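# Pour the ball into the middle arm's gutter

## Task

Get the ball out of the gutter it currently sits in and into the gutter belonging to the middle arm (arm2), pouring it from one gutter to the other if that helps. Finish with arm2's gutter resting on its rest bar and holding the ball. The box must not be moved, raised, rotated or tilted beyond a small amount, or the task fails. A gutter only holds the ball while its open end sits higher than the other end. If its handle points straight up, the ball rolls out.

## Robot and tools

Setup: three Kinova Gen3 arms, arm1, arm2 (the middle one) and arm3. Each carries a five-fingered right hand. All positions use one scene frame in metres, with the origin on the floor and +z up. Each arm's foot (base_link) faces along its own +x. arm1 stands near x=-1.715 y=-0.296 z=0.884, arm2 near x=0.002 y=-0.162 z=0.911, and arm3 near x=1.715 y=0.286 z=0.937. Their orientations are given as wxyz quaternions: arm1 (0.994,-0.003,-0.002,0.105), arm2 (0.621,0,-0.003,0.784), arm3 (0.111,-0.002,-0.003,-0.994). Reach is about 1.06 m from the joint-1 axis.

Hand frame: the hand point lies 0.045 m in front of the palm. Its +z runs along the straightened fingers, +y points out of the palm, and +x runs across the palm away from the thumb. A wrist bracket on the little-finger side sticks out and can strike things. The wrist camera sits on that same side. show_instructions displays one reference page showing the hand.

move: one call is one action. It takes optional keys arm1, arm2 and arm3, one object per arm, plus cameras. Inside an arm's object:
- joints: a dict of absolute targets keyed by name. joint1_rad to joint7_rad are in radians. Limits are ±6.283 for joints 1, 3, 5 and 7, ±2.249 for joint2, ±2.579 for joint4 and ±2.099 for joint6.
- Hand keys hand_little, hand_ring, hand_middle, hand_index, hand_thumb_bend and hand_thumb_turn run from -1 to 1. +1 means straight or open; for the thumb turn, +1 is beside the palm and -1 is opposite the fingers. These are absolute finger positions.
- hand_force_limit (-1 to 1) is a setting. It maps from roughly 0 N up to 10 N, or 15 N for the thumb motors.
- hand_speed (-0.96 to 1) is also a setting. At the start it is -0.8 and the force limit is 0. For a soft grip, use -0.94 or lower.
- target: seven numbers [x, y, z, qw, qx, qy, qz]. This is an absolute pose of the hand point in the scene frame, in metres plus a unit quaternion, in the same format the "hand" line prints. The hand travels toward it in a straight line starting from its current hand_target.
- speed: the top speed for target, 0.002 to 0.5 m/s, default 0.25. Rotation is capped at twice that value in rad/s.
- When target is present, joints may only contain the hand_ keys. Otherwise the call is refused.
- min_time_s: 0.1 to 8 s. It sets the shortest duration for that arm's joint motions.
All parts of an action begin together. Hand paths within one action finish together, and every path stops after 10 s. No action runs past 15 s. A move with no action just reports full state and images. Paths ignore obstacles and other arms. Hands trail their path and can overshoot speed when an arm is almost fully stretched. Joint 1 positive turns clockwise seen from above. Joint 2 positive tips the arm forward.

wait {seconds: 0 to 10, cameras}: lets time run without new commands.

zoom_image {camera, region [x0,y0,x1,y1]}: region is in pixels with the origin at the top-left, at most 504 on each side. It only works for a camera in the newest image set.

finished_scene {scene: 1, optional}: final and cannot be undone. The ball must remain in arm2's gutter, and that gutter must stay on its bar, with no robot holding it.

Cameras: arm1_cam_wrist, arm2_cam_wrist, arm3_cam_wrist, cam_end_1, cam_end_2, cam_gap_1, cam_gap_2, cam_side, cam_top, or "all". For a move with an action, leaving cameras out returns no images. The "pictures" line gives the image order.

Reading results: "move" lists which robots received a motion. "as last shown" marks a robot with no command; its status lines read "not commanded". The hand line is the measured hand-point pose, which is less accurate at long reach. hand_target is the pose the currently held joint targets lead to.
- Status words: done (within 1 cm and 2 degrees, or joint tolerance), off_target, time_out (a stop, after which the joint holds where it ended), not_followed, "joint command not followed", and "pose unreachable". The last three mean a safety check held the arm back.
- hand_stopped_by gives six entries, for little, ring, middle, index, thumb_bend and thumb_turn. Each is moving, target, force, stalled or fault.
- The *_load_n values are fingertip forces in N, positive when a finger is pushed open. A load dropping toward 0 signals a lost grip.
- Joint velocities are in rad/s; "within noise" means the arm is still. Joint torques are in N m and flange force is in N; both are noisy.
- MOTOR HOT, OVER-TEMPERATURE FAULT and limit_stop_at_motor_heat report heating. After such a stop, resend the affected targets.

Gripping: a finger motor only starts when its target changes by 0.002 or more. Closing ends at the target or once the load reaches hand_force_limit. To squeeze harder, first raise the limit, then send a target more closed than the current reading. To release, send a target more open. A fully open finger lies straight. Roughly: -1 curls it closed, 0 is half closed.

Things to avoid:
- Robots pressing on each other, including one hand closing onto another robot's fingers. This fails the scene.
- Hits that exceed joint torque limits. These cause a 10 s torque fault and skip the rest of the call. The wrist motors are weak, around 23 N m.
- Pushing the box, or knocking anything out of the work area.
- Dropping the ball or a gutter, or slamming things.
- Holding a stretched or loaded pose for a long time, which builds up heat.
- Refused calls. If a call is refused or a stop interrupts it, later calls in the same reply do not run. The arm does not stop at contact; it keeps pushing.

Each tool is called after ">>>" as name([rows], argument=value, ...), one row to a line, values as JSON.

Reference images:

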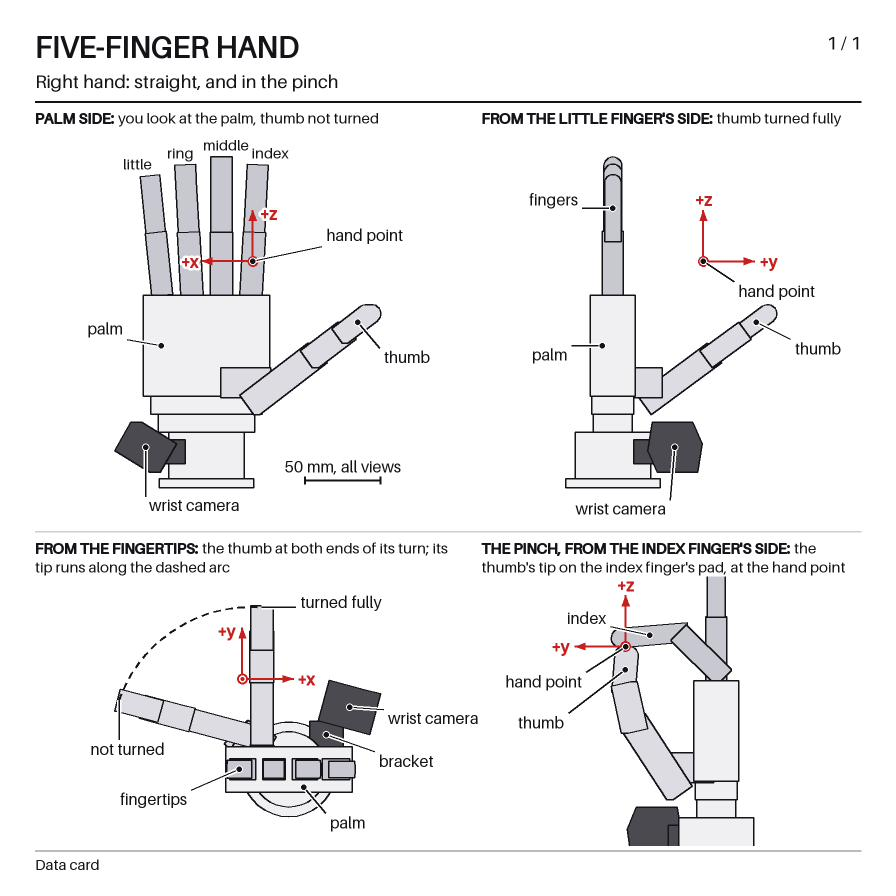

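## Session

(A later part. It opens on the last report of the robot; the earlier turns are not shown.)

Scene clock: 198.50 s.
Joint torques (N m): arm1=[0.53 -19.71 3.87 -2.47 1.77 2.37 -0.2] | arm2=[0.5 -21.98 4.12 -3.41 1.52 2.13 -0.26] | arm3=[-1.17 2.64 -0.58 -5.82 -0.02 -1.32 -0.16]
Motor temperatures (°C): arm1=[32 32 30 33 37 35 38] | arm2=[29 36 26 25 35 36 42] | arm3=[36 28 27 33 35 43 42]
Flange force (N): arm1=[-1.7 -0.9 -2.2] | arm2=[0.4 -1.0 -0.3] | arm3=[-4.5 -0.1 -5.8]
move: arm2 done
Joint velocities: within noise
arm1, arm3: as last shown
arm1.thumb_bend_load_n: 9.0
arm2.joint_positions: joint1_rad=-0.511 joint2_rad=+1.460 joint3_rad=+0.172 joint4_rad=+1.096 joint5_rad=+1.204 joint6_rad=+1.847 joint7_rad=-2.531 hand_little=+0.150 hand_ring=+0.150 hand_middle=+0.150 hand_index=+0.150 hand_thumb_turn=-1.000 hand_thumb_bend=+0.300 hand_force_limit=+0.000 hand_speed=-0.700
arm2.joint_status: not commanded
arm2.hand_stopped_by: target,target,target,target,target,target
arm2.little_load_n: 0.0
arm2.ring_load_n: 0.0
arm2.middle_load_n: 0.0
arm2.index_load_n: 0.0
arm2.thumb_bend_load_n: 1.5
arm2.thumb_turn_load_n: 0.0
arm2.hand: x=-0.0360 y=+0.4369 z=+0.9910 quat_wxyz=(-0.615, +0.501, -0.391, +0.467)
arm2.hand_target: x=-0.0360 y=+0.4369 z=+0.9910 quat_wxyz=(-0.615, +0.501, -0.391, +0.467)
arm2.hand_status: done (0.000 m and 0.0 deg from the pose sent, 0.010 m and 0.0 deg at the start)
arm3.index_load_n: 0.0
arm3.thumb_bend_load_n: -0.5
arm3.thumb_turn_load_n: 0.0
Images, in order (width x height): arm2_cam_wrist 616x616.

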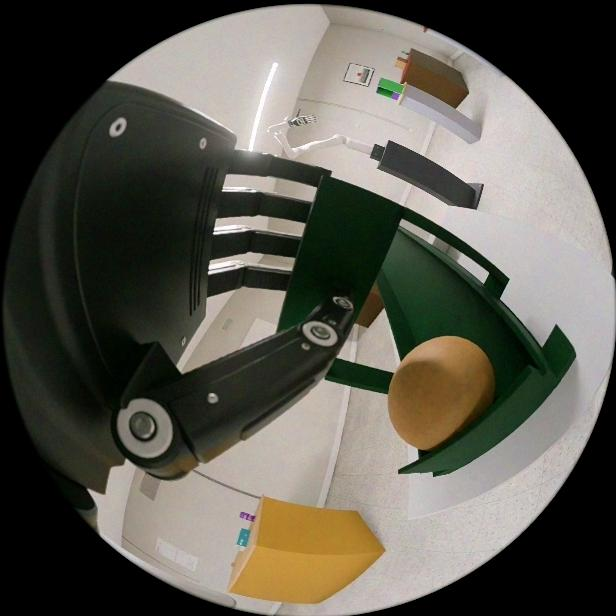

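>>> move(arm2={"joints": {"hand_thumb_bend": 0.5, "hand_speed": -0.4}})

>>> move(arm2={"target": [-0.045, 0.4345, 1.03, 0.6153, -0.5015, 0.391, -0.4674], "speed": 0.05})

>>> move(arm2={"target": [-0.05, 0.433, 1.1, 0.6153, -0.5015, 0.391, -0.4674], "speed": 0.1}, cameras=["arm2_cam_wrist", "cam_side", "cam_gap_1"])

>>> zoom_image(camera="arm2_cam_wrist", region=[360, 200, 600, 500])

>>> zoom_image(camera="cam_gap_1", region=[680, 30, 896, 180])

Scene clock: 199.67 s.
Joint torques (N m): arm1=[0.59 -19.7 3.85 -2.42 1.8 2.38 -0.21] | arm2=[0.15 -21.72 3.68 -3.38 1.36 2.03 -0.27] | arm3=[-1.17 2.67 -0.56 -5.85 -0.05 -1.33 -0.07]
Motor temperatures (°C): arm1=[32 32 30 33 37 35 38] | arm2=[29 37 26 25 35 36 42] | arm3=[36 28 27 33 35 43 42]
Flange force (N): arm1=[-1.9 -0.9 -2.4] | arm2=[-0.1 -1.4 0.4] | arm3=[-4.4 0.1 -5.7]
move: arm2 done
Joint velocities: within noise
arm1.joint_positions: joint1_rad=+1.491 joint2_rad=+1.172 joint3_rad=+0.164 joint4_rad=+1.333 joint5_rad=+1.105 joint6_rad=+1.939 joint7_rad=-2.490 hand_little=-0.073 hand_ring=-0.036 hand_middle=-0.021 hand_index=-0.005 hand_thumb_turn=-1.000 hand_thumb_bend=-0.046 hand_force_limit=+0.600 hand_speed=-0.930
arm1.joint_status: not commanded
arm1.hand_stopped_by: force,force,force,force,force,target
arm1.little_load_n: 3.5
arm1.ring_load_n: 0.0
arm1.middle_load_n: 0.5
arm1.index_load_n: 6.0
arm1.thumb_bend_load_n: 8.5
arm1.thumb_turn_load_n: 1.5
arm1.hand: x=-1.9398 y=-0.7758 z=+1.0800 quat_wxyz=(+0.627, -0.535, -0.368, +0.431)
arm1.hand_target: x=-1.9398 y=-0.7758 z=+1.0800 quat_wxyz=(+0.627, -0.535, -0.368, +0.431)
arm1.hand_status: not commanded
arm2.joint_positions: joint1_rad=-0.511 joint2_rad=+1.460 joint3_rad=+0.172 joint4_rad=+1.096 joint5_rad=+1.204 joint6_rad=+1.847 joint7_rad=-2.531 hand_little=+0.150 hand_ring=+0.150 hand_middle=+0.150 hand_index=+0.150 hand_thumb_turn=-1.000 hand_thumb_bend=+0.500 hand_force_limit=+0.000 hand_speed=-0.400
arm2.joint_status: all done
arm2.hand_stopped_by: target,target,target,target,target,target
arm2.little_load_n: -0.5
arm2.ring_load_n: 0.0
arm2.middle_load_n: 0.0
arm2.index_load_n: 0.0
arm2.thumb_bend_load_n: 0.5
arm2.thumb_turn_load_n: 0.5
arm2.hand: x=-0.0360 y=+0.4369 z=+0.9910 quat_wxyz=(-0.615, +0.501, -0.391, +0.467)
arm2.hand_target: x=-0.0360 y=+0.4369 z=+0.9910 quat_wxyz=(-0.615, +0.501, -0.391, +0.467)
arm2.hand_status: not commanded
arm3: as last shown
arm3.thumb_bend_load_n: 0.0
pictures: none

Scene clock: 200.97 s.
Joint torques (N m): arm1=[0.58 -19.68 3.86 -2.44 1.78 2.39 -0.22] | arm2=[0.19 -21.73 3.71 -3.6 1.41 1.9 -0.24] | arm3=[-1.13 2.66 -0.57 -5.89 -0.07 -1.36 -0.09]
Motor temperatures (°C): arm1=[32 32 30 33 37 35 38] | arm2=[29 37 26 25 35 36 42] | arm3=[36 28 27 33 35 43 42]
Flange force (N): arm1=[-1.8 -1.0 -2.3] | arm2=[-0.1 -1.3 0.3] | arm3=[-4.3 -0.1 -5.7]
move: arm2 done
Joint velocities: within noise
arm1, arm3: as last shown
arm1.thumb_turn_load_n: 1.0
arm2.joint_positions: joint1_rad=-0.528 joint2_rad=+1.381 joint3_rad=+0.176 joint4_rad=+1.142 joint5_rad=+1.210 joint6_rad=+1.859 joint7_rad=-2.497 hand_little=+0.150 hand_ring=+0.150 hand_middle=+0.150 hand_index=+0.150 hand_thumb_turn=-1.000 hand_thumb_bend=+0.500 hand_force_limit=+0.000 hand_speed=-0.400
arm2.joint_status: not commanded
arm2.hand_stopped_by: target,target,target,target,target,target
arm2.little_load_n: 0.0
arm2.ring_load_n: 0.0
arm2.middle_load_n: 0.0
arm2.index_load_n: 0.0
arm2.thumb_bend_load_n: 0.0
arm2.thumb_turn_load_n: 0.0
arm2.hand: x=-0.0450 y=+0.4345 z=+1.0300 quat_wxyz=(-0.615, +0.501, -0.391, +0.467)
arm2.hand_target: x=-0.0450 y=+0.4345 z=+1.0300 quat_wxyz=(-0.615, +0.501, -0.391, +0.467)
arm2.hand_status: done (0.000 m and 0.0 deg from the pose sent, 0.040 m and 0.0 deg at the start)
arm3.little_load_n: -0.5
pictures: none

Scene clock: 202.20 s.
Joint torques (N m): arm1=[0.59 -19.69 3.85 -2.47 1.79 2.37 -0.21] | arm2=[0.1 -21.44 3.66 -4.1 1.6 1.76 -0.26] | arm3=[-1.15 2.69 -0.58 -5.81 -0.03 -1.33 -0.12]
Motor temperatures (°C): arm1=[32 32 30 33 37 35 38] | arm2=[29 37 26 25 35 36 42] | arm3=[36 28 27 33 35 43 42]
Flange force (N): arm1=[-1.7 -1.0 -2.2] | arm2=[0.1 -1.3 0.4] | arm3=[-4.4 -0.1 -5.9]
move: arm2 done
Joint velocities: within noise
arm1: as last shown
arm1.little_load_n: 4.0
arm2.joint_positions: joint1_rad=-0.545 joint2_rad=+1.243 joint3_rad=+0.191 joint4_rad=+1.210 joint5_rad=+1.235 joint6_rad=+1.870 joint7_rad=-2.423 hand_little=+0.150 hand_ring=+0.150 hand_middle=+0.150 hand_index=+0.150 hand_thumb_turn=-1.000 hand_thumb_bend=+0.500 hand_force_limit=+0.000 hand_speed=-0.400
arm2.joint_status: not commanded
arm2.hand_stopped_by: target,target,target,target,target,target
arm2.little_load_n: 0.0
arm2.ring_load_n: 0.0
arm2.middle_load_n: 0.0
arm2.index_load_n: -0.5
arm2.thumb_bend_load_n: 0.0
arm2.thumb_turn_load_n: 0.0
arm2.hand: x=-0.0500 y=+0.4330 z=+1.1000 quat_wxyz=(-0.615, +0.501, -0.391, +0.467)
arm2.hand_target: x=-0.0500 y=+0.4330 z=+1.1000 quat_wxyz=(-0.615, +0.501, -0.391, +0.467)
arm2.hand_status: done (0.000 m and 0.0 deg from the pose sent, 0.070 m and 0.0 deg at the start)
arm3.joint_positions: joint1_rad=-0.900 joint2_rad=-0.596 joint3_rad=-0.095 joint4_rad=+1.432 joint5_rad=-0.041 joint6_rad=+1.837 joint7_rad=-1.888 hand_little=+1.000 hand_ring=+1.000 hand_middle=+1.000 hand_index=+1.000 hand_thumb_turn=+1.000 hand_thumb_bend=+1.000 hand_force_limit=+0.000 hand_speed=-0.800
arm3.joint_status: not commanded
arm3.hand_stopped_by: target,target,target,target,target,target
arm3.little_load_n: 0.0
arm3.ring_load_n: 0.0
arm3.middle_load_n: 0.0
arm3.index_load_n: 0.0
arm3.thumb_bend_load_n: 0.0
arm3.thumb_turn_load_n: 0.0
arm3.hand: x=+1.6988 y=+0.0992 z=+1.5148 quat_wxyz=(-0.155, -0.871, -0.431, +0.175)
arm3.hand_target: x=+1.6988 y=+0.0992 z=+1.5148 quat_wxyz=(-0.155, -0.871, -0.431, +0.175)
arm3.hand_status: not commanded
pictures: arm2_cam_wrist, cam_gap_1, cam_side
Images, in order (width x height): arm2_cam_wrist 616x616, cam_gap_1 896x504, cam_side 896x504.

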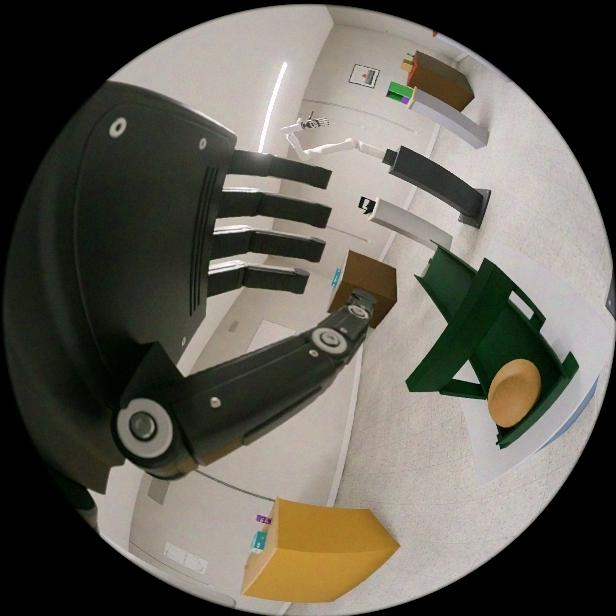

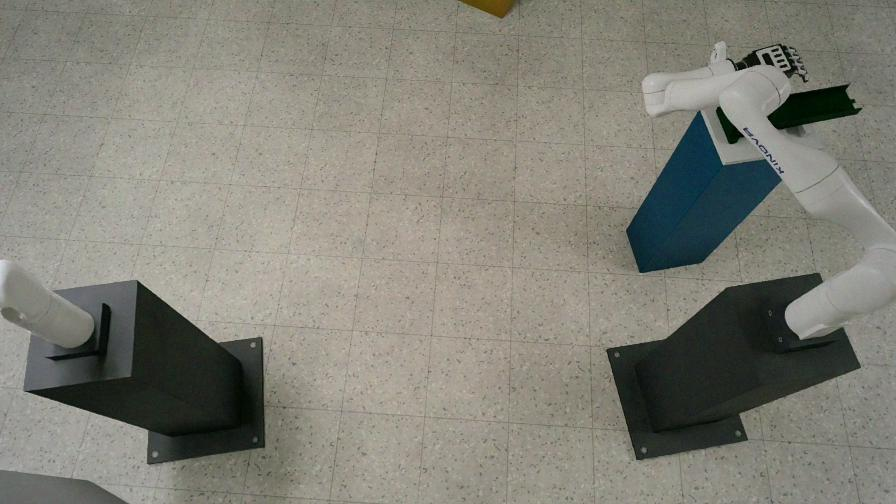

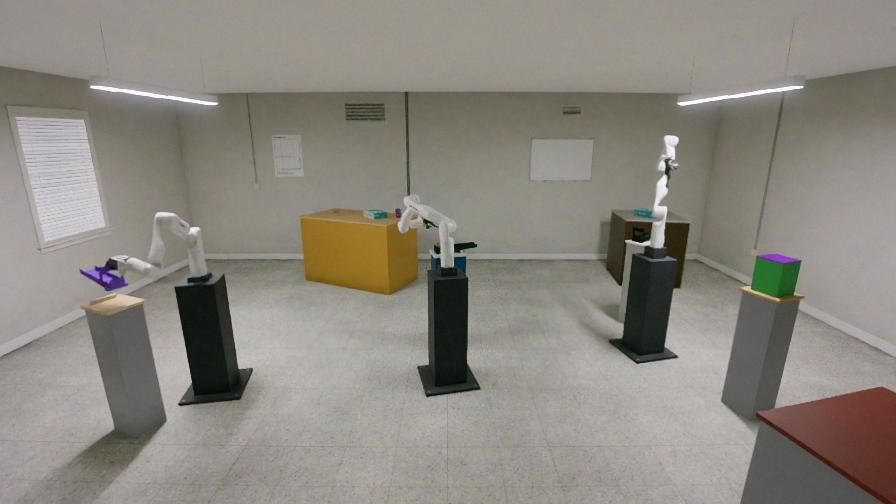

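Scaled by 1.680 from the camera's image (finer frame: 880x880).

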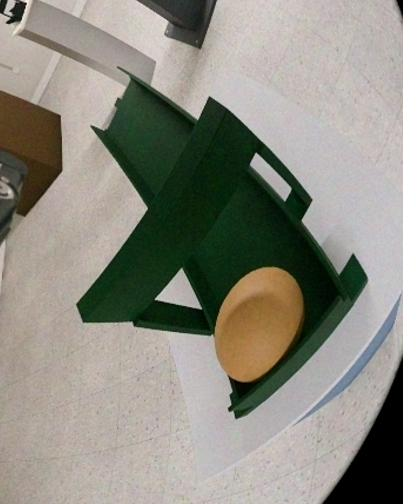

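Scaled by 2.333.

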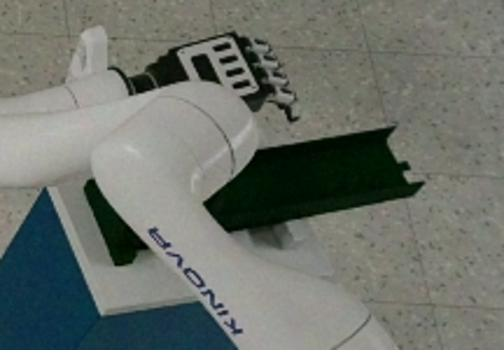

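>>> move(arm1={"target": [-1.9398, -0.7758, 0.995, 0.6267, -0.5352, -0.3678, 0.4307], "speed": 0.1}, arm2={"target": [-0.05, 0.433, 1.2, 0.6153, -0.5015, 0.391, -0.4674], "speed": 0.15}, cameras=["arm1_cam_wrist", "cam_side"])

>>> zoom_image(camera="arm1_cam_wrist", region=[360, 180, 616, 500])

>>> zoom_image(camera="cam_side", region=[60, 230, 200, 330])

Scene clock: 204.20 s.
Joint torques (N m): arm1=[0.61 -20.14 3.95 -1.73 1.59 2.55 -0.2] | arm2=[0.17 -20.8 3.53 -4.87 1.84 1.59 -0.22] | arm3=[-1.18 2.64 -0.6 -5.83 -0.06 -1.35 -0.11]
Motor temperatures (°C): arm1=[32 32 30 33 37 35 38] | arm2=[29 37 26 25 35 36 42] | arm3=[36 28 27 33 35 43 42]
Flange force (N): arm1=[-2.1 -0.5 -2.6] | arm2=[-0.1 -1.2 0.3] | arm3=[-4.5 -0.1 -5.9]
move: arm1 done; arm2 done
Joint velocities: within noise
arm1.joint_positions: joint1_rad=+1.503 joint2_rad=+1.344 joint3_rad=+0.144 joint4_rad=+1.250 joint5_rad=+1.063 joint6_rad=+1.914 joint7_rad=-2.583 hand_little=-0.073 hand_ring=-0.036 hand_middle=-0.021 hand_index=-0.005 hand_thumb_turn=-1.000 hand_thumb_bend=-0.046 hand_force_limit=+0.600 hand_speed=-0.930
arm1.joint_status: not commanded
arm1.hand_stopped_by: force,force,force,force,force,target
arm1.little_load_n: 4.0
arm1.ring_load_n: 0.0
arm1.middle_load_n: 0.0
arm1.index_load_n: 6.0
arm1.thumb_bend_load_n: 8.5
arm1.thumb_turn_load_n: 1.5
arm1.hand: x=-1.9398 y=-0.7758 z=+0.9950 quat_wxyz=(+0.627, -0.535, -0.368, +0.431)
arm1.hand_target: x=-1.9398 y=-0.7758 z=+0.9950 quat_wxyz=(+0.627, -0.535, -0.368, +0.431)
arm1.hand_status: done (0.000 m and 0.0 deg from the pose sent, 0.085 m and 0.0 deg at the start)
arm2.joint_positions: joint1_rad=-0.561 joint2_rad=+1.065 joint3_rad=+0.223 joint4_rad=+1.251 joint5_rad=+1.292 joint6_rad=+1.882 joint7_rad=-2.276 hand_little=+0.150 hand_ring=+0.150 hand_middle=+0.150 hand_index=+0.150 hand_thumb_turn=-1.000 hand_thumb_bend=+0.500 hand_force_limit=+0.000 hand_speed=-0.400
arm2.joint_status: not commanded
arm2.hand_stopped_by: target,target,target,target,target,target
arm2.little_load_n: 0.0
arm2.ring_load_n: 0.0
arm2.middle_load_n: 0.0
arm2.index_load_n: 0.0
arm2.thumb_bend_load_n: 0.0
arm2.thumb_turn_load_n: 0.5
arm2.hand: x=-0.0500 y=+0.4330 z=+1.2000 quat_wxyz=(-0.615, +0.501, -0.391, +0.467)
arm2.hand_target: x=-0.0500 y=+0.4330 z=+1.2000 quat_wxyz=(-0.615, +0.501, -0.391, +0.467)
arm2.hand_status: done (0.000 m and 0.0 deg from the pose sent, 0.100 m and 0.0 deg at the start)
arm3: as last shown
arm3.index_load_n: 0.5
Images, in order (width x height): arm1_cam_wrist 616x616, cam_side 896x504.

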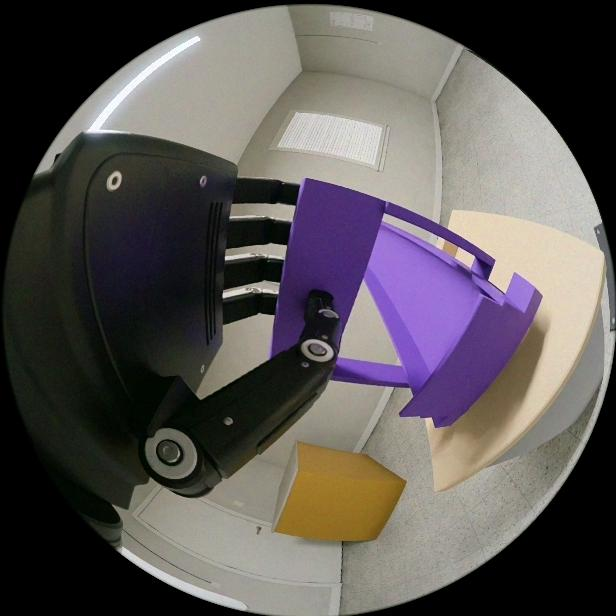

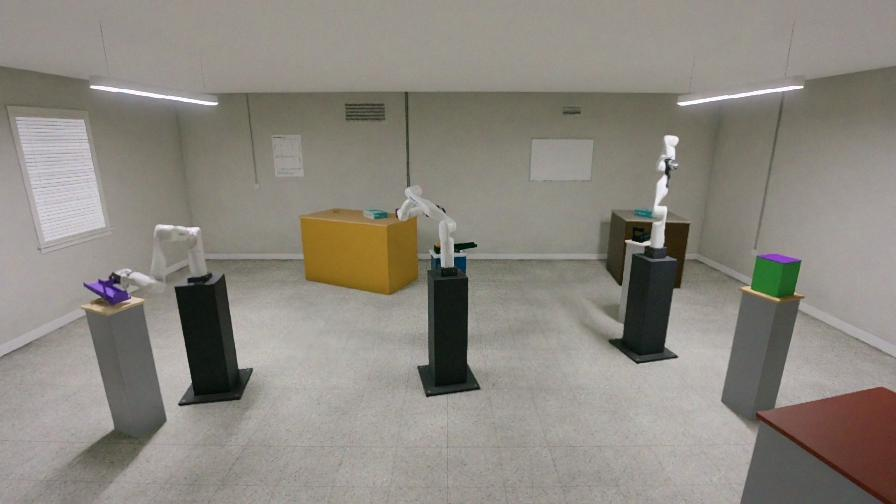

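Scaled by 1.575 from the camera's image (finer frame: 880x880).

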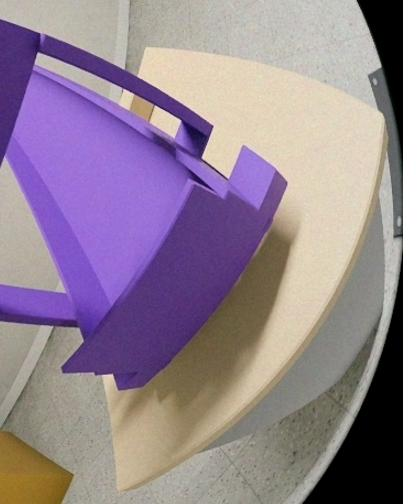

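Scaled by 3.600.

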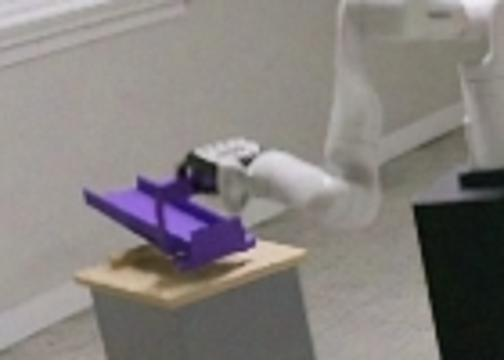

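>>> move(arm1={"target": [-1.9398, -0.7758, 0.982, 0.6267, -0.5352, -0.3678, 0.4307], "speed": 0.04}, arm2={"target": [0.0036, 0.2646, 1.27, -0.004, 0.675, -0.738, -0.001], "speed": 0.2}, cameras=["arm1_cam_wrist", "arm2_cam_wrist"])

>>> zoom_image(camera="arm2_cam_wrist", region=[200, 180, 420, 360])

Scene clock: 209.53 s.
Joint torques (N m): arm1=[0.57 -20.2 3.91 -1.67 1.56 2.58 -0.22] | arm2=[-0.06 -11.12 -0.12 -8.13 -0.07 -0.07 -0.22] | arm3=[-1.15 2.6 -0.56 -5.8 -0.07 -1.33 -0.13]
Motor temperatures (°C): arm1=[32 32 30 33 37 35 38] | arm2=[29 37 26 25 35 36 42] | arm3=[36 28 27 33 35 43 42]
Flange force (N): arm1=[-2.3 -0.4 -2.5] | arm2=[1.2 -1.0 -0.2] | arm3=[-4.6 0.0 -6.0]
move: arm1 done; arm2 done
Joint velocities: within noise
arm1.joint_positions: joint1_rad=+1.505 joint2_rad=+1.371 joint3_rad=+0.142 joint4_rad=+1.233 joint5_rad=+1.058 joint6_rad=+1.912 joint7_rad=-2.593 hand_little=-0.073 hand_ring=-0.036 hand_middle=-0.021 hand_index=-0.005 hand_thumb_turn=-1.000 hand_thumb_bend=-0.046 hand_force_limit=+0.600 hand_speed=-0.930
arm1.joint_status: not commanded
arm1.hand_stopped_by: force,force,force,force,force,target
arm1.little_load_n: 3.5
arm1.ring_load_n: 0.0
arm1.middle_load_n: 0.0
arm1.index_load_n: 6.0
arm1.thumb_bend_load_n: 8.5
arm1.thumb_turn_load_n: 1.5
arm1.hand: x=-1.9398 y=-0.7758 z=+0.9820 quat_wxyz=(+0.627, -0.535, -0.368, +0.431)
arm1.hand_target: x=-1.9398 y=-0.7758 z=+0.9820 quat_wxyz=(+0.627, -0.535, -0.368, +0.431)
arm1.hand_status: done (0.000 m and 0.0 deg from the pose sent, 0.013 m and 0.0 deg at the start)
arm2.joint_positions: joint1_rad=+0.261 joint2_rad=+0.194 joint3_rad=+0.075 joint4_rad=+1.437 joint5_rad=-0.014 joint6_rad=+1.509 joint7_rad=-1.556 hand_little=+0.150 hand_ring=+0.150 hand_middle=+0.150 hand_index=+0.150 hand_thumb_turn=-1.000 hand_thumb_bend=+0.500 hand_force_limit=+0.000 hand_speed=-0.400
arm2.joint_status: not commanded
arm2.hand_stopped_by: target,target,target,target,target,target
arm2.little_load_n: 0.0
arm2.ring_load_n: 0.0
arm2.middle_load_n: 0.0
arm2.index_load_n: 0.0
arm2.thumb_bend_load_n: 0.0
arm2.thumb_turn_load_n: 0.0
arm2.hand: x=+0.0036 y=+0.2646 z=+1.2700 quat_wxyz=(-0.004, +0.675, -0.738, -0.001)
arm2.hand_target: x=+0.0036 y=+0.2646 z=+1.2700 quat_wxyz=(-0.004, +0.675, -0.738, -0.001)
arm2.hand_status: done (0.000 m and 0.0 deg from the pose sent, 0.190 m and 102.1 deg at the start)
arm3: as last shown
arm3.index_load_n: 0.0
Images, in order (width x height): arm1_cam_wrist 616x616, arm2_cam_wrist 616x616.

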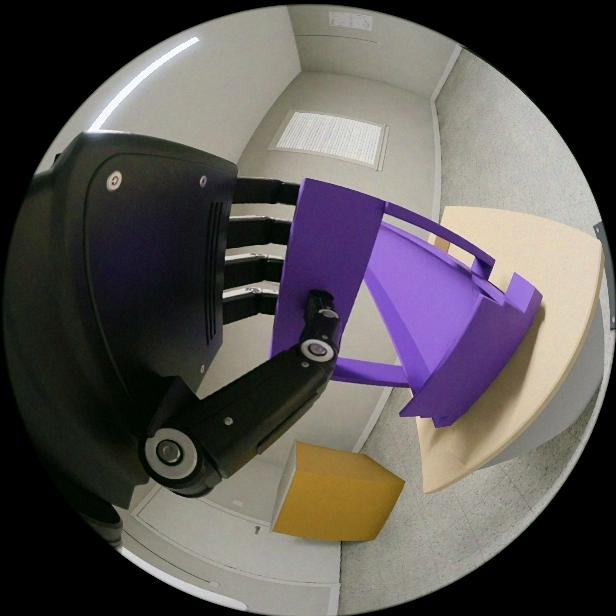

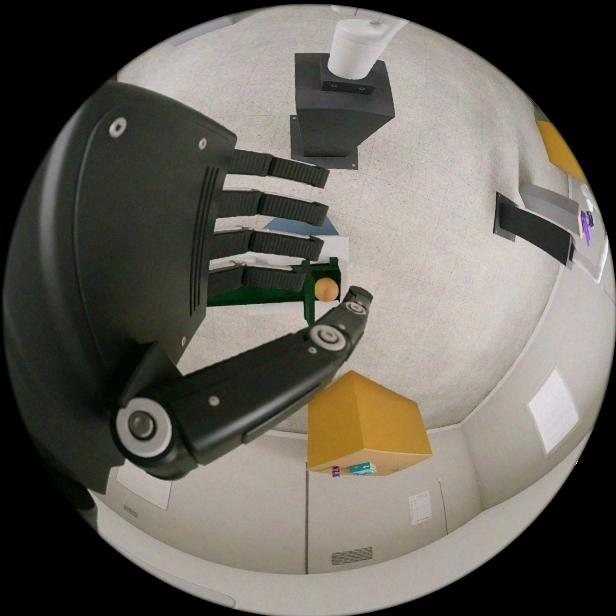

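Scaled by 2.291 from the camera's image (finer frame: 880x880).

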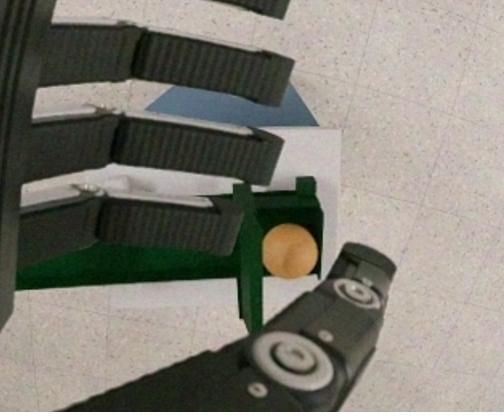

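>>> move(arm1={"target": [-1.9398, -0.7758, 0.977, 0.6267, -0.5352, -0.3678, 0.4307], "speed": 0.03})

>>> move(arm2={"joints": {"joint1_rad": 0.0, "hand_little": 1.0, "hand_ring": 1.0, "hand_middle": 1.0, "hand_index": 1.0, "hand_thumb_bend": 1.0, "hand_speed": 0.0}}, arm1={"target": [-1.9398, -0.7758, 0.974, 0.6267, -0.5352, -0.3678, 0.4307], "speed": 0.02}, cameras=["arm1_cam_wrist", "arm2_cam_wrist"])

>>> zoom_image(camera="arm2_cam_wrist", region=[200, 180, 420, 360])

>>> zoom_image(camera="arm1_cam_wrist", region=[360, 180, 616, 500])

Scene clock: 210.83 s.
Joint torques (N m): arm1=[-0.21 -17.22 0.65 -1.89 -0.05 0.33 -0.07] | arm2=[-0.01 -11.12 -0.23 -8.07 -0.01 -0.12 -0.25] | arm3=[-1.17 2.67 -0.55 -5.8 -0.05 -1.4 -0.09]
Motor temperatures (°C): arm1=[32 32 30 33 37 35 38] | arm2=[29 37 26 25 35 36 42] | arm3=[36 28 27 33 35 43 42]
Flange force (N): arm1=[-3.3 -8.1 0.3] | arm2=[0.9 -1.1 -0.6] | arm3=[-4.4 0.1 -6.2]
move: arm1 done
Joint velocities: within noise
arm1.joint_positions: joint1_rad=+1.506 joint2_rad=+1.382 joint3_rad=+0.141 joint4_rad=+1.225 joint5_rad=+1.057 joint6_rad=+1.911 joint7_rad=-2.597 hand_little=-0.073 hand_ring=-0.036 hand_middle=-0.021 hand_index=-0.005 hand_thumb_turn=-1.000 hand_thumb_bend=-0.046 hand_force_limit=+0.600 hand_speed=-0.930
arm1.joint_status: not commanded
arm1.hand_stopped_by: force,force,force,force,force,target
arm1.little_load_n: 5.0
arm1.ring_load_n: 0.0
arm1.middle_load_n: 1.5
arm1.index_load_n: 7.5
arm1.thumb_bend_load_n: 7.5
arm1.thumb_turn_load_n: 1.5
arm1.hand: x=-1.9398 y=-0.7758 z=+0.9770 quat_wxyz=(+0.627, -0.535, -0.368, +0.431)
arm1.hand_target: x=-1.9398 y=-0.7758 z=+0.9770 quat_wxyz=(+0.627, -0.535, -0.368, +0.431)
arm1.hand_status: done (0.000 m and 0.0 deg from the pose sent, 0.005 m and 0.0 deg at the start)
arm2, arm3: as last shown
pictures: none

Scene clock: 212.23 s.
Joint torques (N m): arm1=[-0.3 -16.08 -0.33 -2.13 -0.28 -0.74 -0.07] | arm2=[0.11 -11.18 -0.13 -8.12 -0.02 -0.16 -0.24] | arm3=[-1.18 2.63 -0.55 -5.8 -0.06 -1.3 -0.09]
Motor temperatures (°C): arm1=[32 32 30 33 37 35 38] | arm2=[29 37 26 25 35 36 42] | arm3=[36 28 27 33 35 43 42]
Flange force (N): arm1=[-2.5 -11.3 0.8] | arm2=[1.0 -0.8 -0.5] | arm3=[-4.6 0.1 -5.9]
move: arm1 done; arm2 done
Joint velocities: within noise
arm1.joint_positions: joint1_rad=+1.506 joint2_rad=+1.388 joint3_rad=+0.140 joint4_rad=+1.221 joint5_rad=+1.055 joint6_rad=+1.911 joint7_rad=-2.599 hand_little=-0.073 hand_ring=-0.036 hand_middle=-0.021 hand_index=-0.005 hand_thumb_turn=-1.000 hand_thumb_bend=-0.047 hand_force_limit=+0.600 hand_speed=-0.930
arm1.joint_status: not commanded
arm1.hand_stopped_by: force,force,force,force,force,target
arm1.little_load_n: 5.5
arm1.ring_load_n: 0.0
arm1.middle_load_n: 2.0
arm1.index_load_n: 9.0
arm1.thumb_bend_load_n: 5.0
arm1.thumb_turn_load_n: 1.0
arm1.hand: x=-1.9398 y=-0.7758 z=+0.9740 quat_wxyz=(+0.627, -0.535, -0.368, +0.431)
arm1.hand_target: x=-1.9398 y=-0.7758 z=+0.9740 quat_wxyz=(+0.627, -0.535, -0.368, +0.431)
arm1.hand_status: done (0.000 m and 0.0 deg from the pose sent, 0.003 m and 0.0 deg at the start)
arm2.joint_positions: joint1_rad=+0.000 joint2_rad=+0.194 joint3_rad=+0.075 joint4_rad=+1.437 joint5_rad=-0.014 joint6_rad=+1.509 joint7_rad=-1.556 hand_little=+1.000 hand_ring=+1.000 hand_middle=+1.000 hand_index=+1.000 hand_thumb_turn=-1.000 hand_thumb_bend=+1.000 hand_force_limit=+0.000 hand_speed=+0.000
arm2.joint_status: all done
arm2.hand_stopped_by: target,target,target,target,target,target
arm2.little_load_n: 0.0
arm2.ring_load_n: 0.0
arm2.middle_load_n: 0.0
arm2.index_load_n: 0.0
arm2.thumb_bend_load_n: 0.0
arm2.thumb_turn_load_n: 0.0
arm2.hand: x=-0.1069 y=+0.2509 z=+1.2695 quat_wxyz=(-0.004, +0.765, -0.644, -0.001)
arm2.hand_target: x=-0.1069 y=+0.2509 z=+1.2695 quat_wxyz=(-0.004, +0.765, -0.644, -0.001)
arm2.hand_status: not commanded
arm3: as last shown
Images, in order (width x height): arm1_cam_wrist 616x616, arm2_cam_wrist 616x616.

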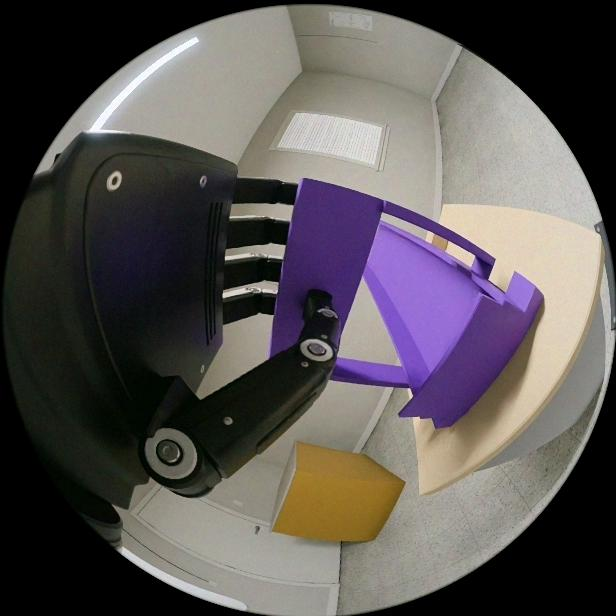

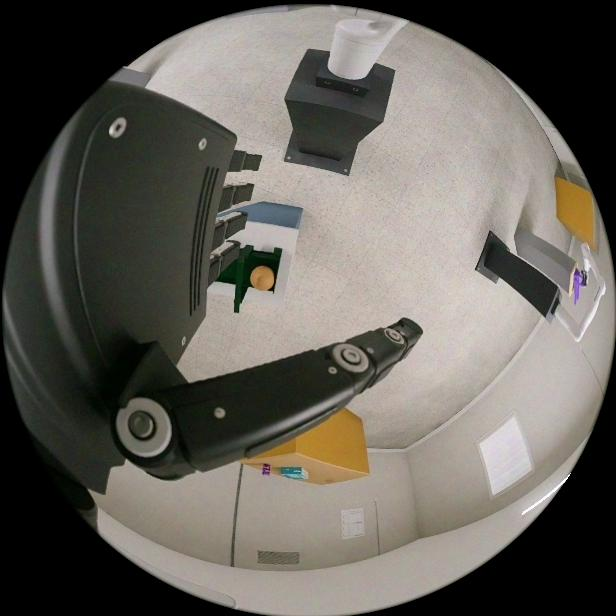

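Scaled by 2.291 from the camera's image (finer frame: 880x880).

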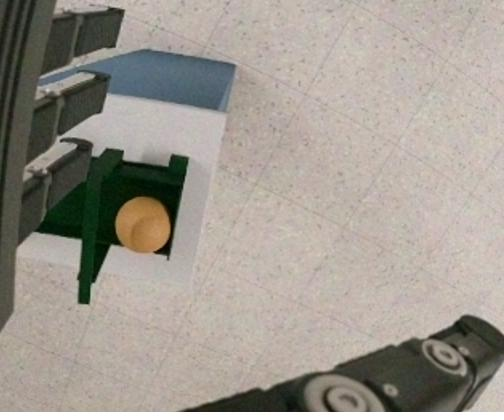

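Scaled by 1.575 from the camera's image (finer frame: 880x880).

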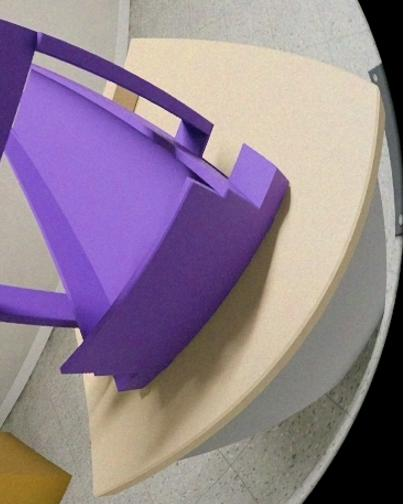

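>>> move(arm1={"target": [-1.9398, -0.7758, 0.976, 0.6405, -0.5186, -0.3564, 0.4402], "speed": 0.02}, cameras=["arm1_cam_wrist"])

>>> zoom_image(camera="arm1_cam_wrist", region=[360, 180, 616, 500])

Scene clock: 214.27 s.
Joint torques (N m): arm1=[0.82 -16.01 0.78 -1.76 0.11 -0.51 -0.22] | arm2=[0.04 -11.19 -0.12 -8.11 0 -0.09 -0.17] | arm3=[-1.17 2.63 -0.51 -5.88 -0.04 -1.34 -0.11]
Motor temperatures (°C): arm1=[32 32 30 33 37 35 38] | arm2=[29 37 26 25 35 36 42] | arm3=[36 28 27 33 35 43 42]
Flange force (N): arm1=[-1.9 -11.2 -1.0] | arm2=[1.0 -0.8 -0.4] | arm3=[-4.4 0.2 -5.7]
move: arm1 done
Joint velocities: within noise
arm1.joint_positions: joint1_rad=+1.498 joint2_rad=+1.423 joint3_rad=+0.157 joint4_rad=+1.197 joint5_rad=+1.065 joint6_rad=+1.942 joint7_rad=-2.593 hand_little=-0.073 hand_ring=-0.036 hand_middle=-0.020 hand_index=-0.005 hand_thumb_turn=-1.000 hand_thumb_bend=-0.047 hand_force_limit=+0.600 hand_speed=-0.930
arm1.joint_status: not commanded
arm1.hand_stopped_by: force,force,force,force,force,target
arm1.little_load_n: 5.0
arm1.ring_load_n: 1.5
arm1.middle_load_n: 6.0
arm1.index_load_n: 11.5
arm1.thumb_bend_load_n: 3.5
arm1.thumb_turn_load_n: 0.5
arm1.hand: x=-1.9398 y=-0.7758 z=+0.9760 quat_wxyz=(+0.641, -0.519, -0.356, +0.440)
arm1.hand_target: x=-1.9398 y=-0.7758 z=+0.9760 quat_wxyz=(+0.641, -0.519, -0.356, +0.440)
arm1.hand_status: done (0.000 m and 0.0 deg from the pose sent, 0.002 m and 3.0 deg at the start)
arm2, arm3: as last shown
arm2.ring_load_n: -0.5
Images, in order (width x height): arm1_cam_wrist 616x616.

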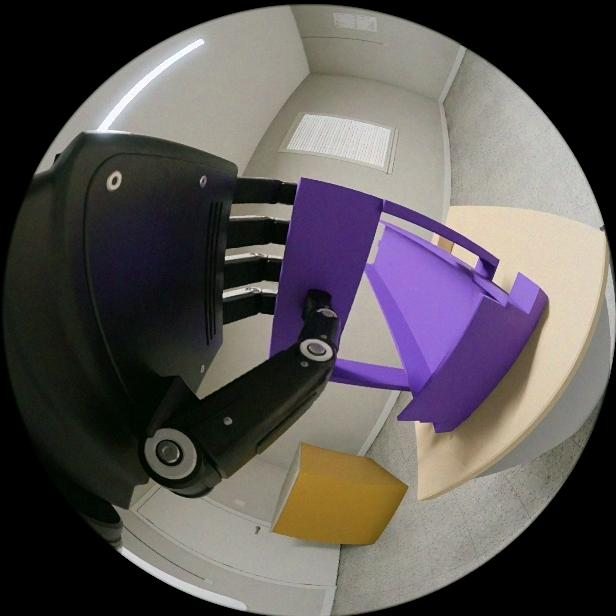

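Scaled by 1.575 from the camera's image (finer frame: 880x880).

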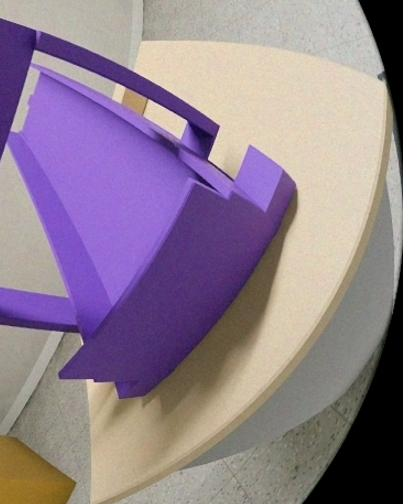

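>>> move(arm1={"target": [-1.9398, -0.7758, 0.978, 0.6405, -0.5186, -0.3564, 0.4402], "speed": 0.02})

>>> move(arm1={"joints": {"hand_thumb_bend": 0.3, "hand_speed": -0.85}})

>>> move(arm1={"joints": {"hand_little": 0.15, "hand_ring": 0.15, "hand_middle": 0.15, "hand_index": 0.15, "hand_thumb_bend": 0.4, "hand_speed": -0.7}}, cameras=["arm1_cam_wrist"])

>>> zoom_image(camera="arm1_cam_wrist", region=[200, 130, 560, 490])

Scene clock: 215.47 s.
Joint torques (N m): arm1=[0.77 -19.86 3.89 -1.48 1.48 2.32 -0.25] | arm2=[-0.01 -11.09 -0.08 -8.09 0 -0.08 -0.25] | arm3=[-1.17 2.69 -0.61 -5.81 -0.04 -1.32 -0.08]
Motor temperatures (°C): arm1=[32 32 30 33 37 35 38] | arm2=[29 37 26 25 35 36 42] | arm3=[36 28 27 33 35 43 42]
Flange force (N): arm1=[-2.3 -1.4 -2.9] | arm2=[1.2 -1.1 -0.4] | arm3=[-4.4 -0.1 -5.9]
move: arm1 done
Joint velocities: within noise
arm1.joint_positions: joint1_rad=+1.498 joint2_rad=+1.419 joint3_rad=+0.158 joint4_rad=+1.201 joint5_rad=+1.066 joint6_rad=+1.942 joint7_rad=-2.591 hand_little=-0.073 hand_ring=-0.036 hand_middle=-0.021 hand_index=-0.005 hand_thumb_turn=-1.000 hand_thumb_bend=-0.047 hand_force_limit=+0.600 hand_speed=-0.930
arm1.joint_status: not commanded
arm1.hand_stopped_by: force,force,force,force,force,target
arm1.little_load_n: 4.5
arm1.ring_load_n: 0.0
arm1.middle_load_n: 1.0
arm1.index_load_n: 7.0
arm1.thumb_bend_load_n: 6.0
arm1.thumb_turn_load_n: 0.5
arm1.hand: x=-1.9398 y=-0.7758 z=+0.9780 quat_wxyz=(+0.641, -0.519, -0.356, +0.440)
arm1.hand_target: x=-1.9398 y=-0.7758 z=+0.9780 quat_wxyz=(+0.641, -0.519, -0.356, +0.440)
arm1.hand_status: done (0.000 m and 0.0 deg from the pose sent, 0.002 m and 0.0 deg at the start)
arm2, arm3: as last shown
arm2.ring_load_n: 0.0
arm3.middle_load_n: -0.5
pictures: none

Scene clock: 217.57 s.
Joint torques (N m): arm1=[0.1 -19.33 2.76 -1.84 1.03 1.67 -0.18] | arm2=[-0.08 -11.19 -0.07 -8.02 -0.02 -0.09 -0.25] | arm3=[-1.12 2.71 -0.6 -5.79 -0.04 -1.31 -0.06]
Motor temperatures (°C): arm1=[32 33 30 33 37 35 38] | arm2=[29 37 26 25 35 36 42] | arm3=[36 28 27 33 35 43 42]
Flange force (N): arm1=[-2.3 -3.0 -1.0] | arm2=[0.7 -1.2 -0.6] | arm3=[-4.4 -0.1 -5.9]
move: arm1 done
Joint velocities: within noise
arm1.joint_positions: joint1_rad=+1.498 joint2_rad=+1.419 joint3_rad=+0.158 joint4_rad=+1.201 joint5_rad=+1.066 joint6_rad=+1.942 joint7_rad=-2.591 hand_little=-0.073 hand_ring=-0.036 hand_middle=-0.021 hand_index=-0.006 hand_thumb_turn=-1.000 hand_thumb_bend=+0.300 hand_force_limit=+0.600 hand_speed=-0.850
arm1.joint_status: all done
arm1.hand_stopped_by: force,force,force,force,target,target
arm1.little_load_n: 1.0
arm1.ring_load_n: 0.0
arm1.middle_load_n: 0.0
arm1.index_load_n: 0.5
arm1.thumb_bend_load_n: 0.0
arm1.thumb_turn_load_n: 0.0
arm1.hand: x=-1.9398 y=-0.7758 z=+0.9780 quat_wxyz=(+0.641, -0.519, -0.356, +0.440)
arm1.hand_target: x=-1.9398 y=-0.7758 z=+0.9780 quat_wxyz=(+0.641, -0.519, -0.356, +0.440)
arm1.hand_status: not commanded
arm2, arm3: as last shown
arm3.middle_load_n: 0.0
arm3.index_load_n: 0.5
pictures: none

Scene clock: 218.33 s.
Joint torques (N m): arm1=[0.57 -19.65 3.37 -1.64 1.21 1.93 -0.18] | arm2=[-0.04 -11.16 -0.12 -8.08 0.06 -0.11 -0.22] | arm3=[-1.12 2.65 -0.64 -5.8 -0.08 -1.36 -0.1]
Motor temperatures (°C): arm1=[32 33 30 33 37 35 38] | arm2=[29 37 26 25 35 36 42] | arm3=[36 28 27 33 35 43 42]
Flange force (N): arm1=[-2.3 -2.1 -2.3] | arm2=[0.9 -1.1 -0.5] | arm3=[-4.6 -0.3 -6.0]
move: arm1 done
Joint velocities: within noise
arm1.joint_positions: joint1_rad=+1.498 joint2_rad=+1.419 joint3_rad=+0.158 joint4_rad=+1.201 joint5_rad=+1.066 joint6_rad=+1.942 joint7_rad=-2.591 hand_little=+0.150 hand_ring=+0.150 hand_middle=+0.150 hand_index=+0.150 hand_thumb_turn=-1.000 hand_thumb_bend=+0.400 hand_force_limit=+0.600 hand_speed=-0.700
arm1.joint_status: all done
arm1.hand_stopped_by: target,target,target,target,target,target
arm1.little_load_n: 0.0
arm1.ring_load_n: 0.0
arm1.middle_load_n: 0.0
arm1.index_load_n: 0.0
arm1.thumb_bend_load_n: 0.5
arm1.thumb_turn_load_n: 0.0
arm1.hand: x=-1.9398 y=-0.7758 z=+0.9780 quat_wxyz=(+0.641, -0.519, -0.356, +0.440)
arm1.hand_target: x=-1.9398 y=-0.7758 z=+0.9780 quat_wxyz=(+0.641, -0.519, -0.356, +0.440)
arm1.hand_status: not commanded
arm2: as last shown
arm3.joint_positions: joint1_rad=-0.900 joint2_rad=-0.596 joint3_rad=-0.095 joint4_rad=+1.432 joint5_rad=-0.041 joint6_rad=+1.837 joint7_rad=-1.888 hand_little=+1.000 hand_ring=+1.000 hand_middle=+1.000 hand_index=+1.000 hand_thumb_turn=+1.000 hand_thumb_bend=+1.000 hand_force_limit=+0.000 hand_speed=-0.800
arm3.joint_status: not commanded
arm3.hand_stopped_by: target,target,target,target,target,target
arm3.little_load_n: 0.0
arm3.ring_load_n: 0.0
arm3.middle_load_n: 0.0
arm3.index_load_n: 0.0
arm3.thumb_bend_load_n: 0.0
arm3.thumb_turn_load_n: 0.0
arm3.hand: x=+1.6988 y=+0.0992 z=+1.5148 quat_wxyz=(-0.155, -0.871, -0.431, +0.175)
arm3.hand_target: x=+1.6988 y=+0.0992 z=+1.5148 quat_wxyz=(-0.155, -0.871, -0.431, +0.175)
arm3.hand_status: not commanded
Images, in order (width x height): arm1_cam_wrist 616x616.

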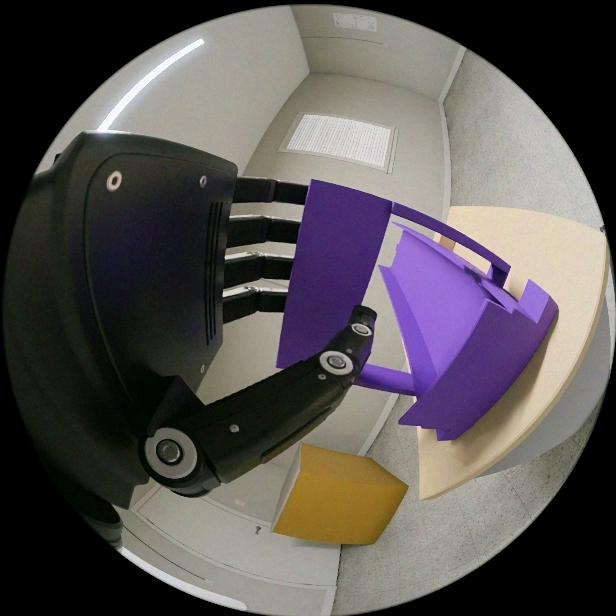

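Scaled by 1.400 from the camera's image (finer frame: 880x880).

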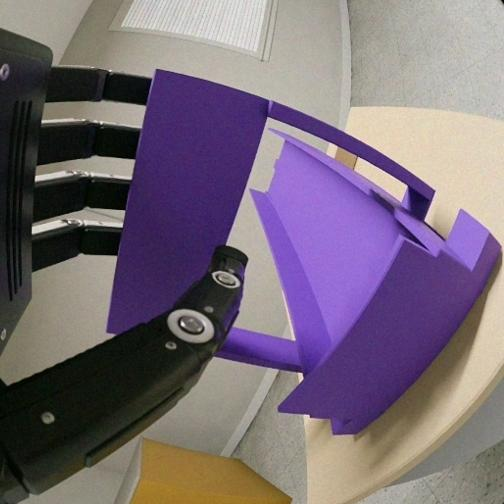

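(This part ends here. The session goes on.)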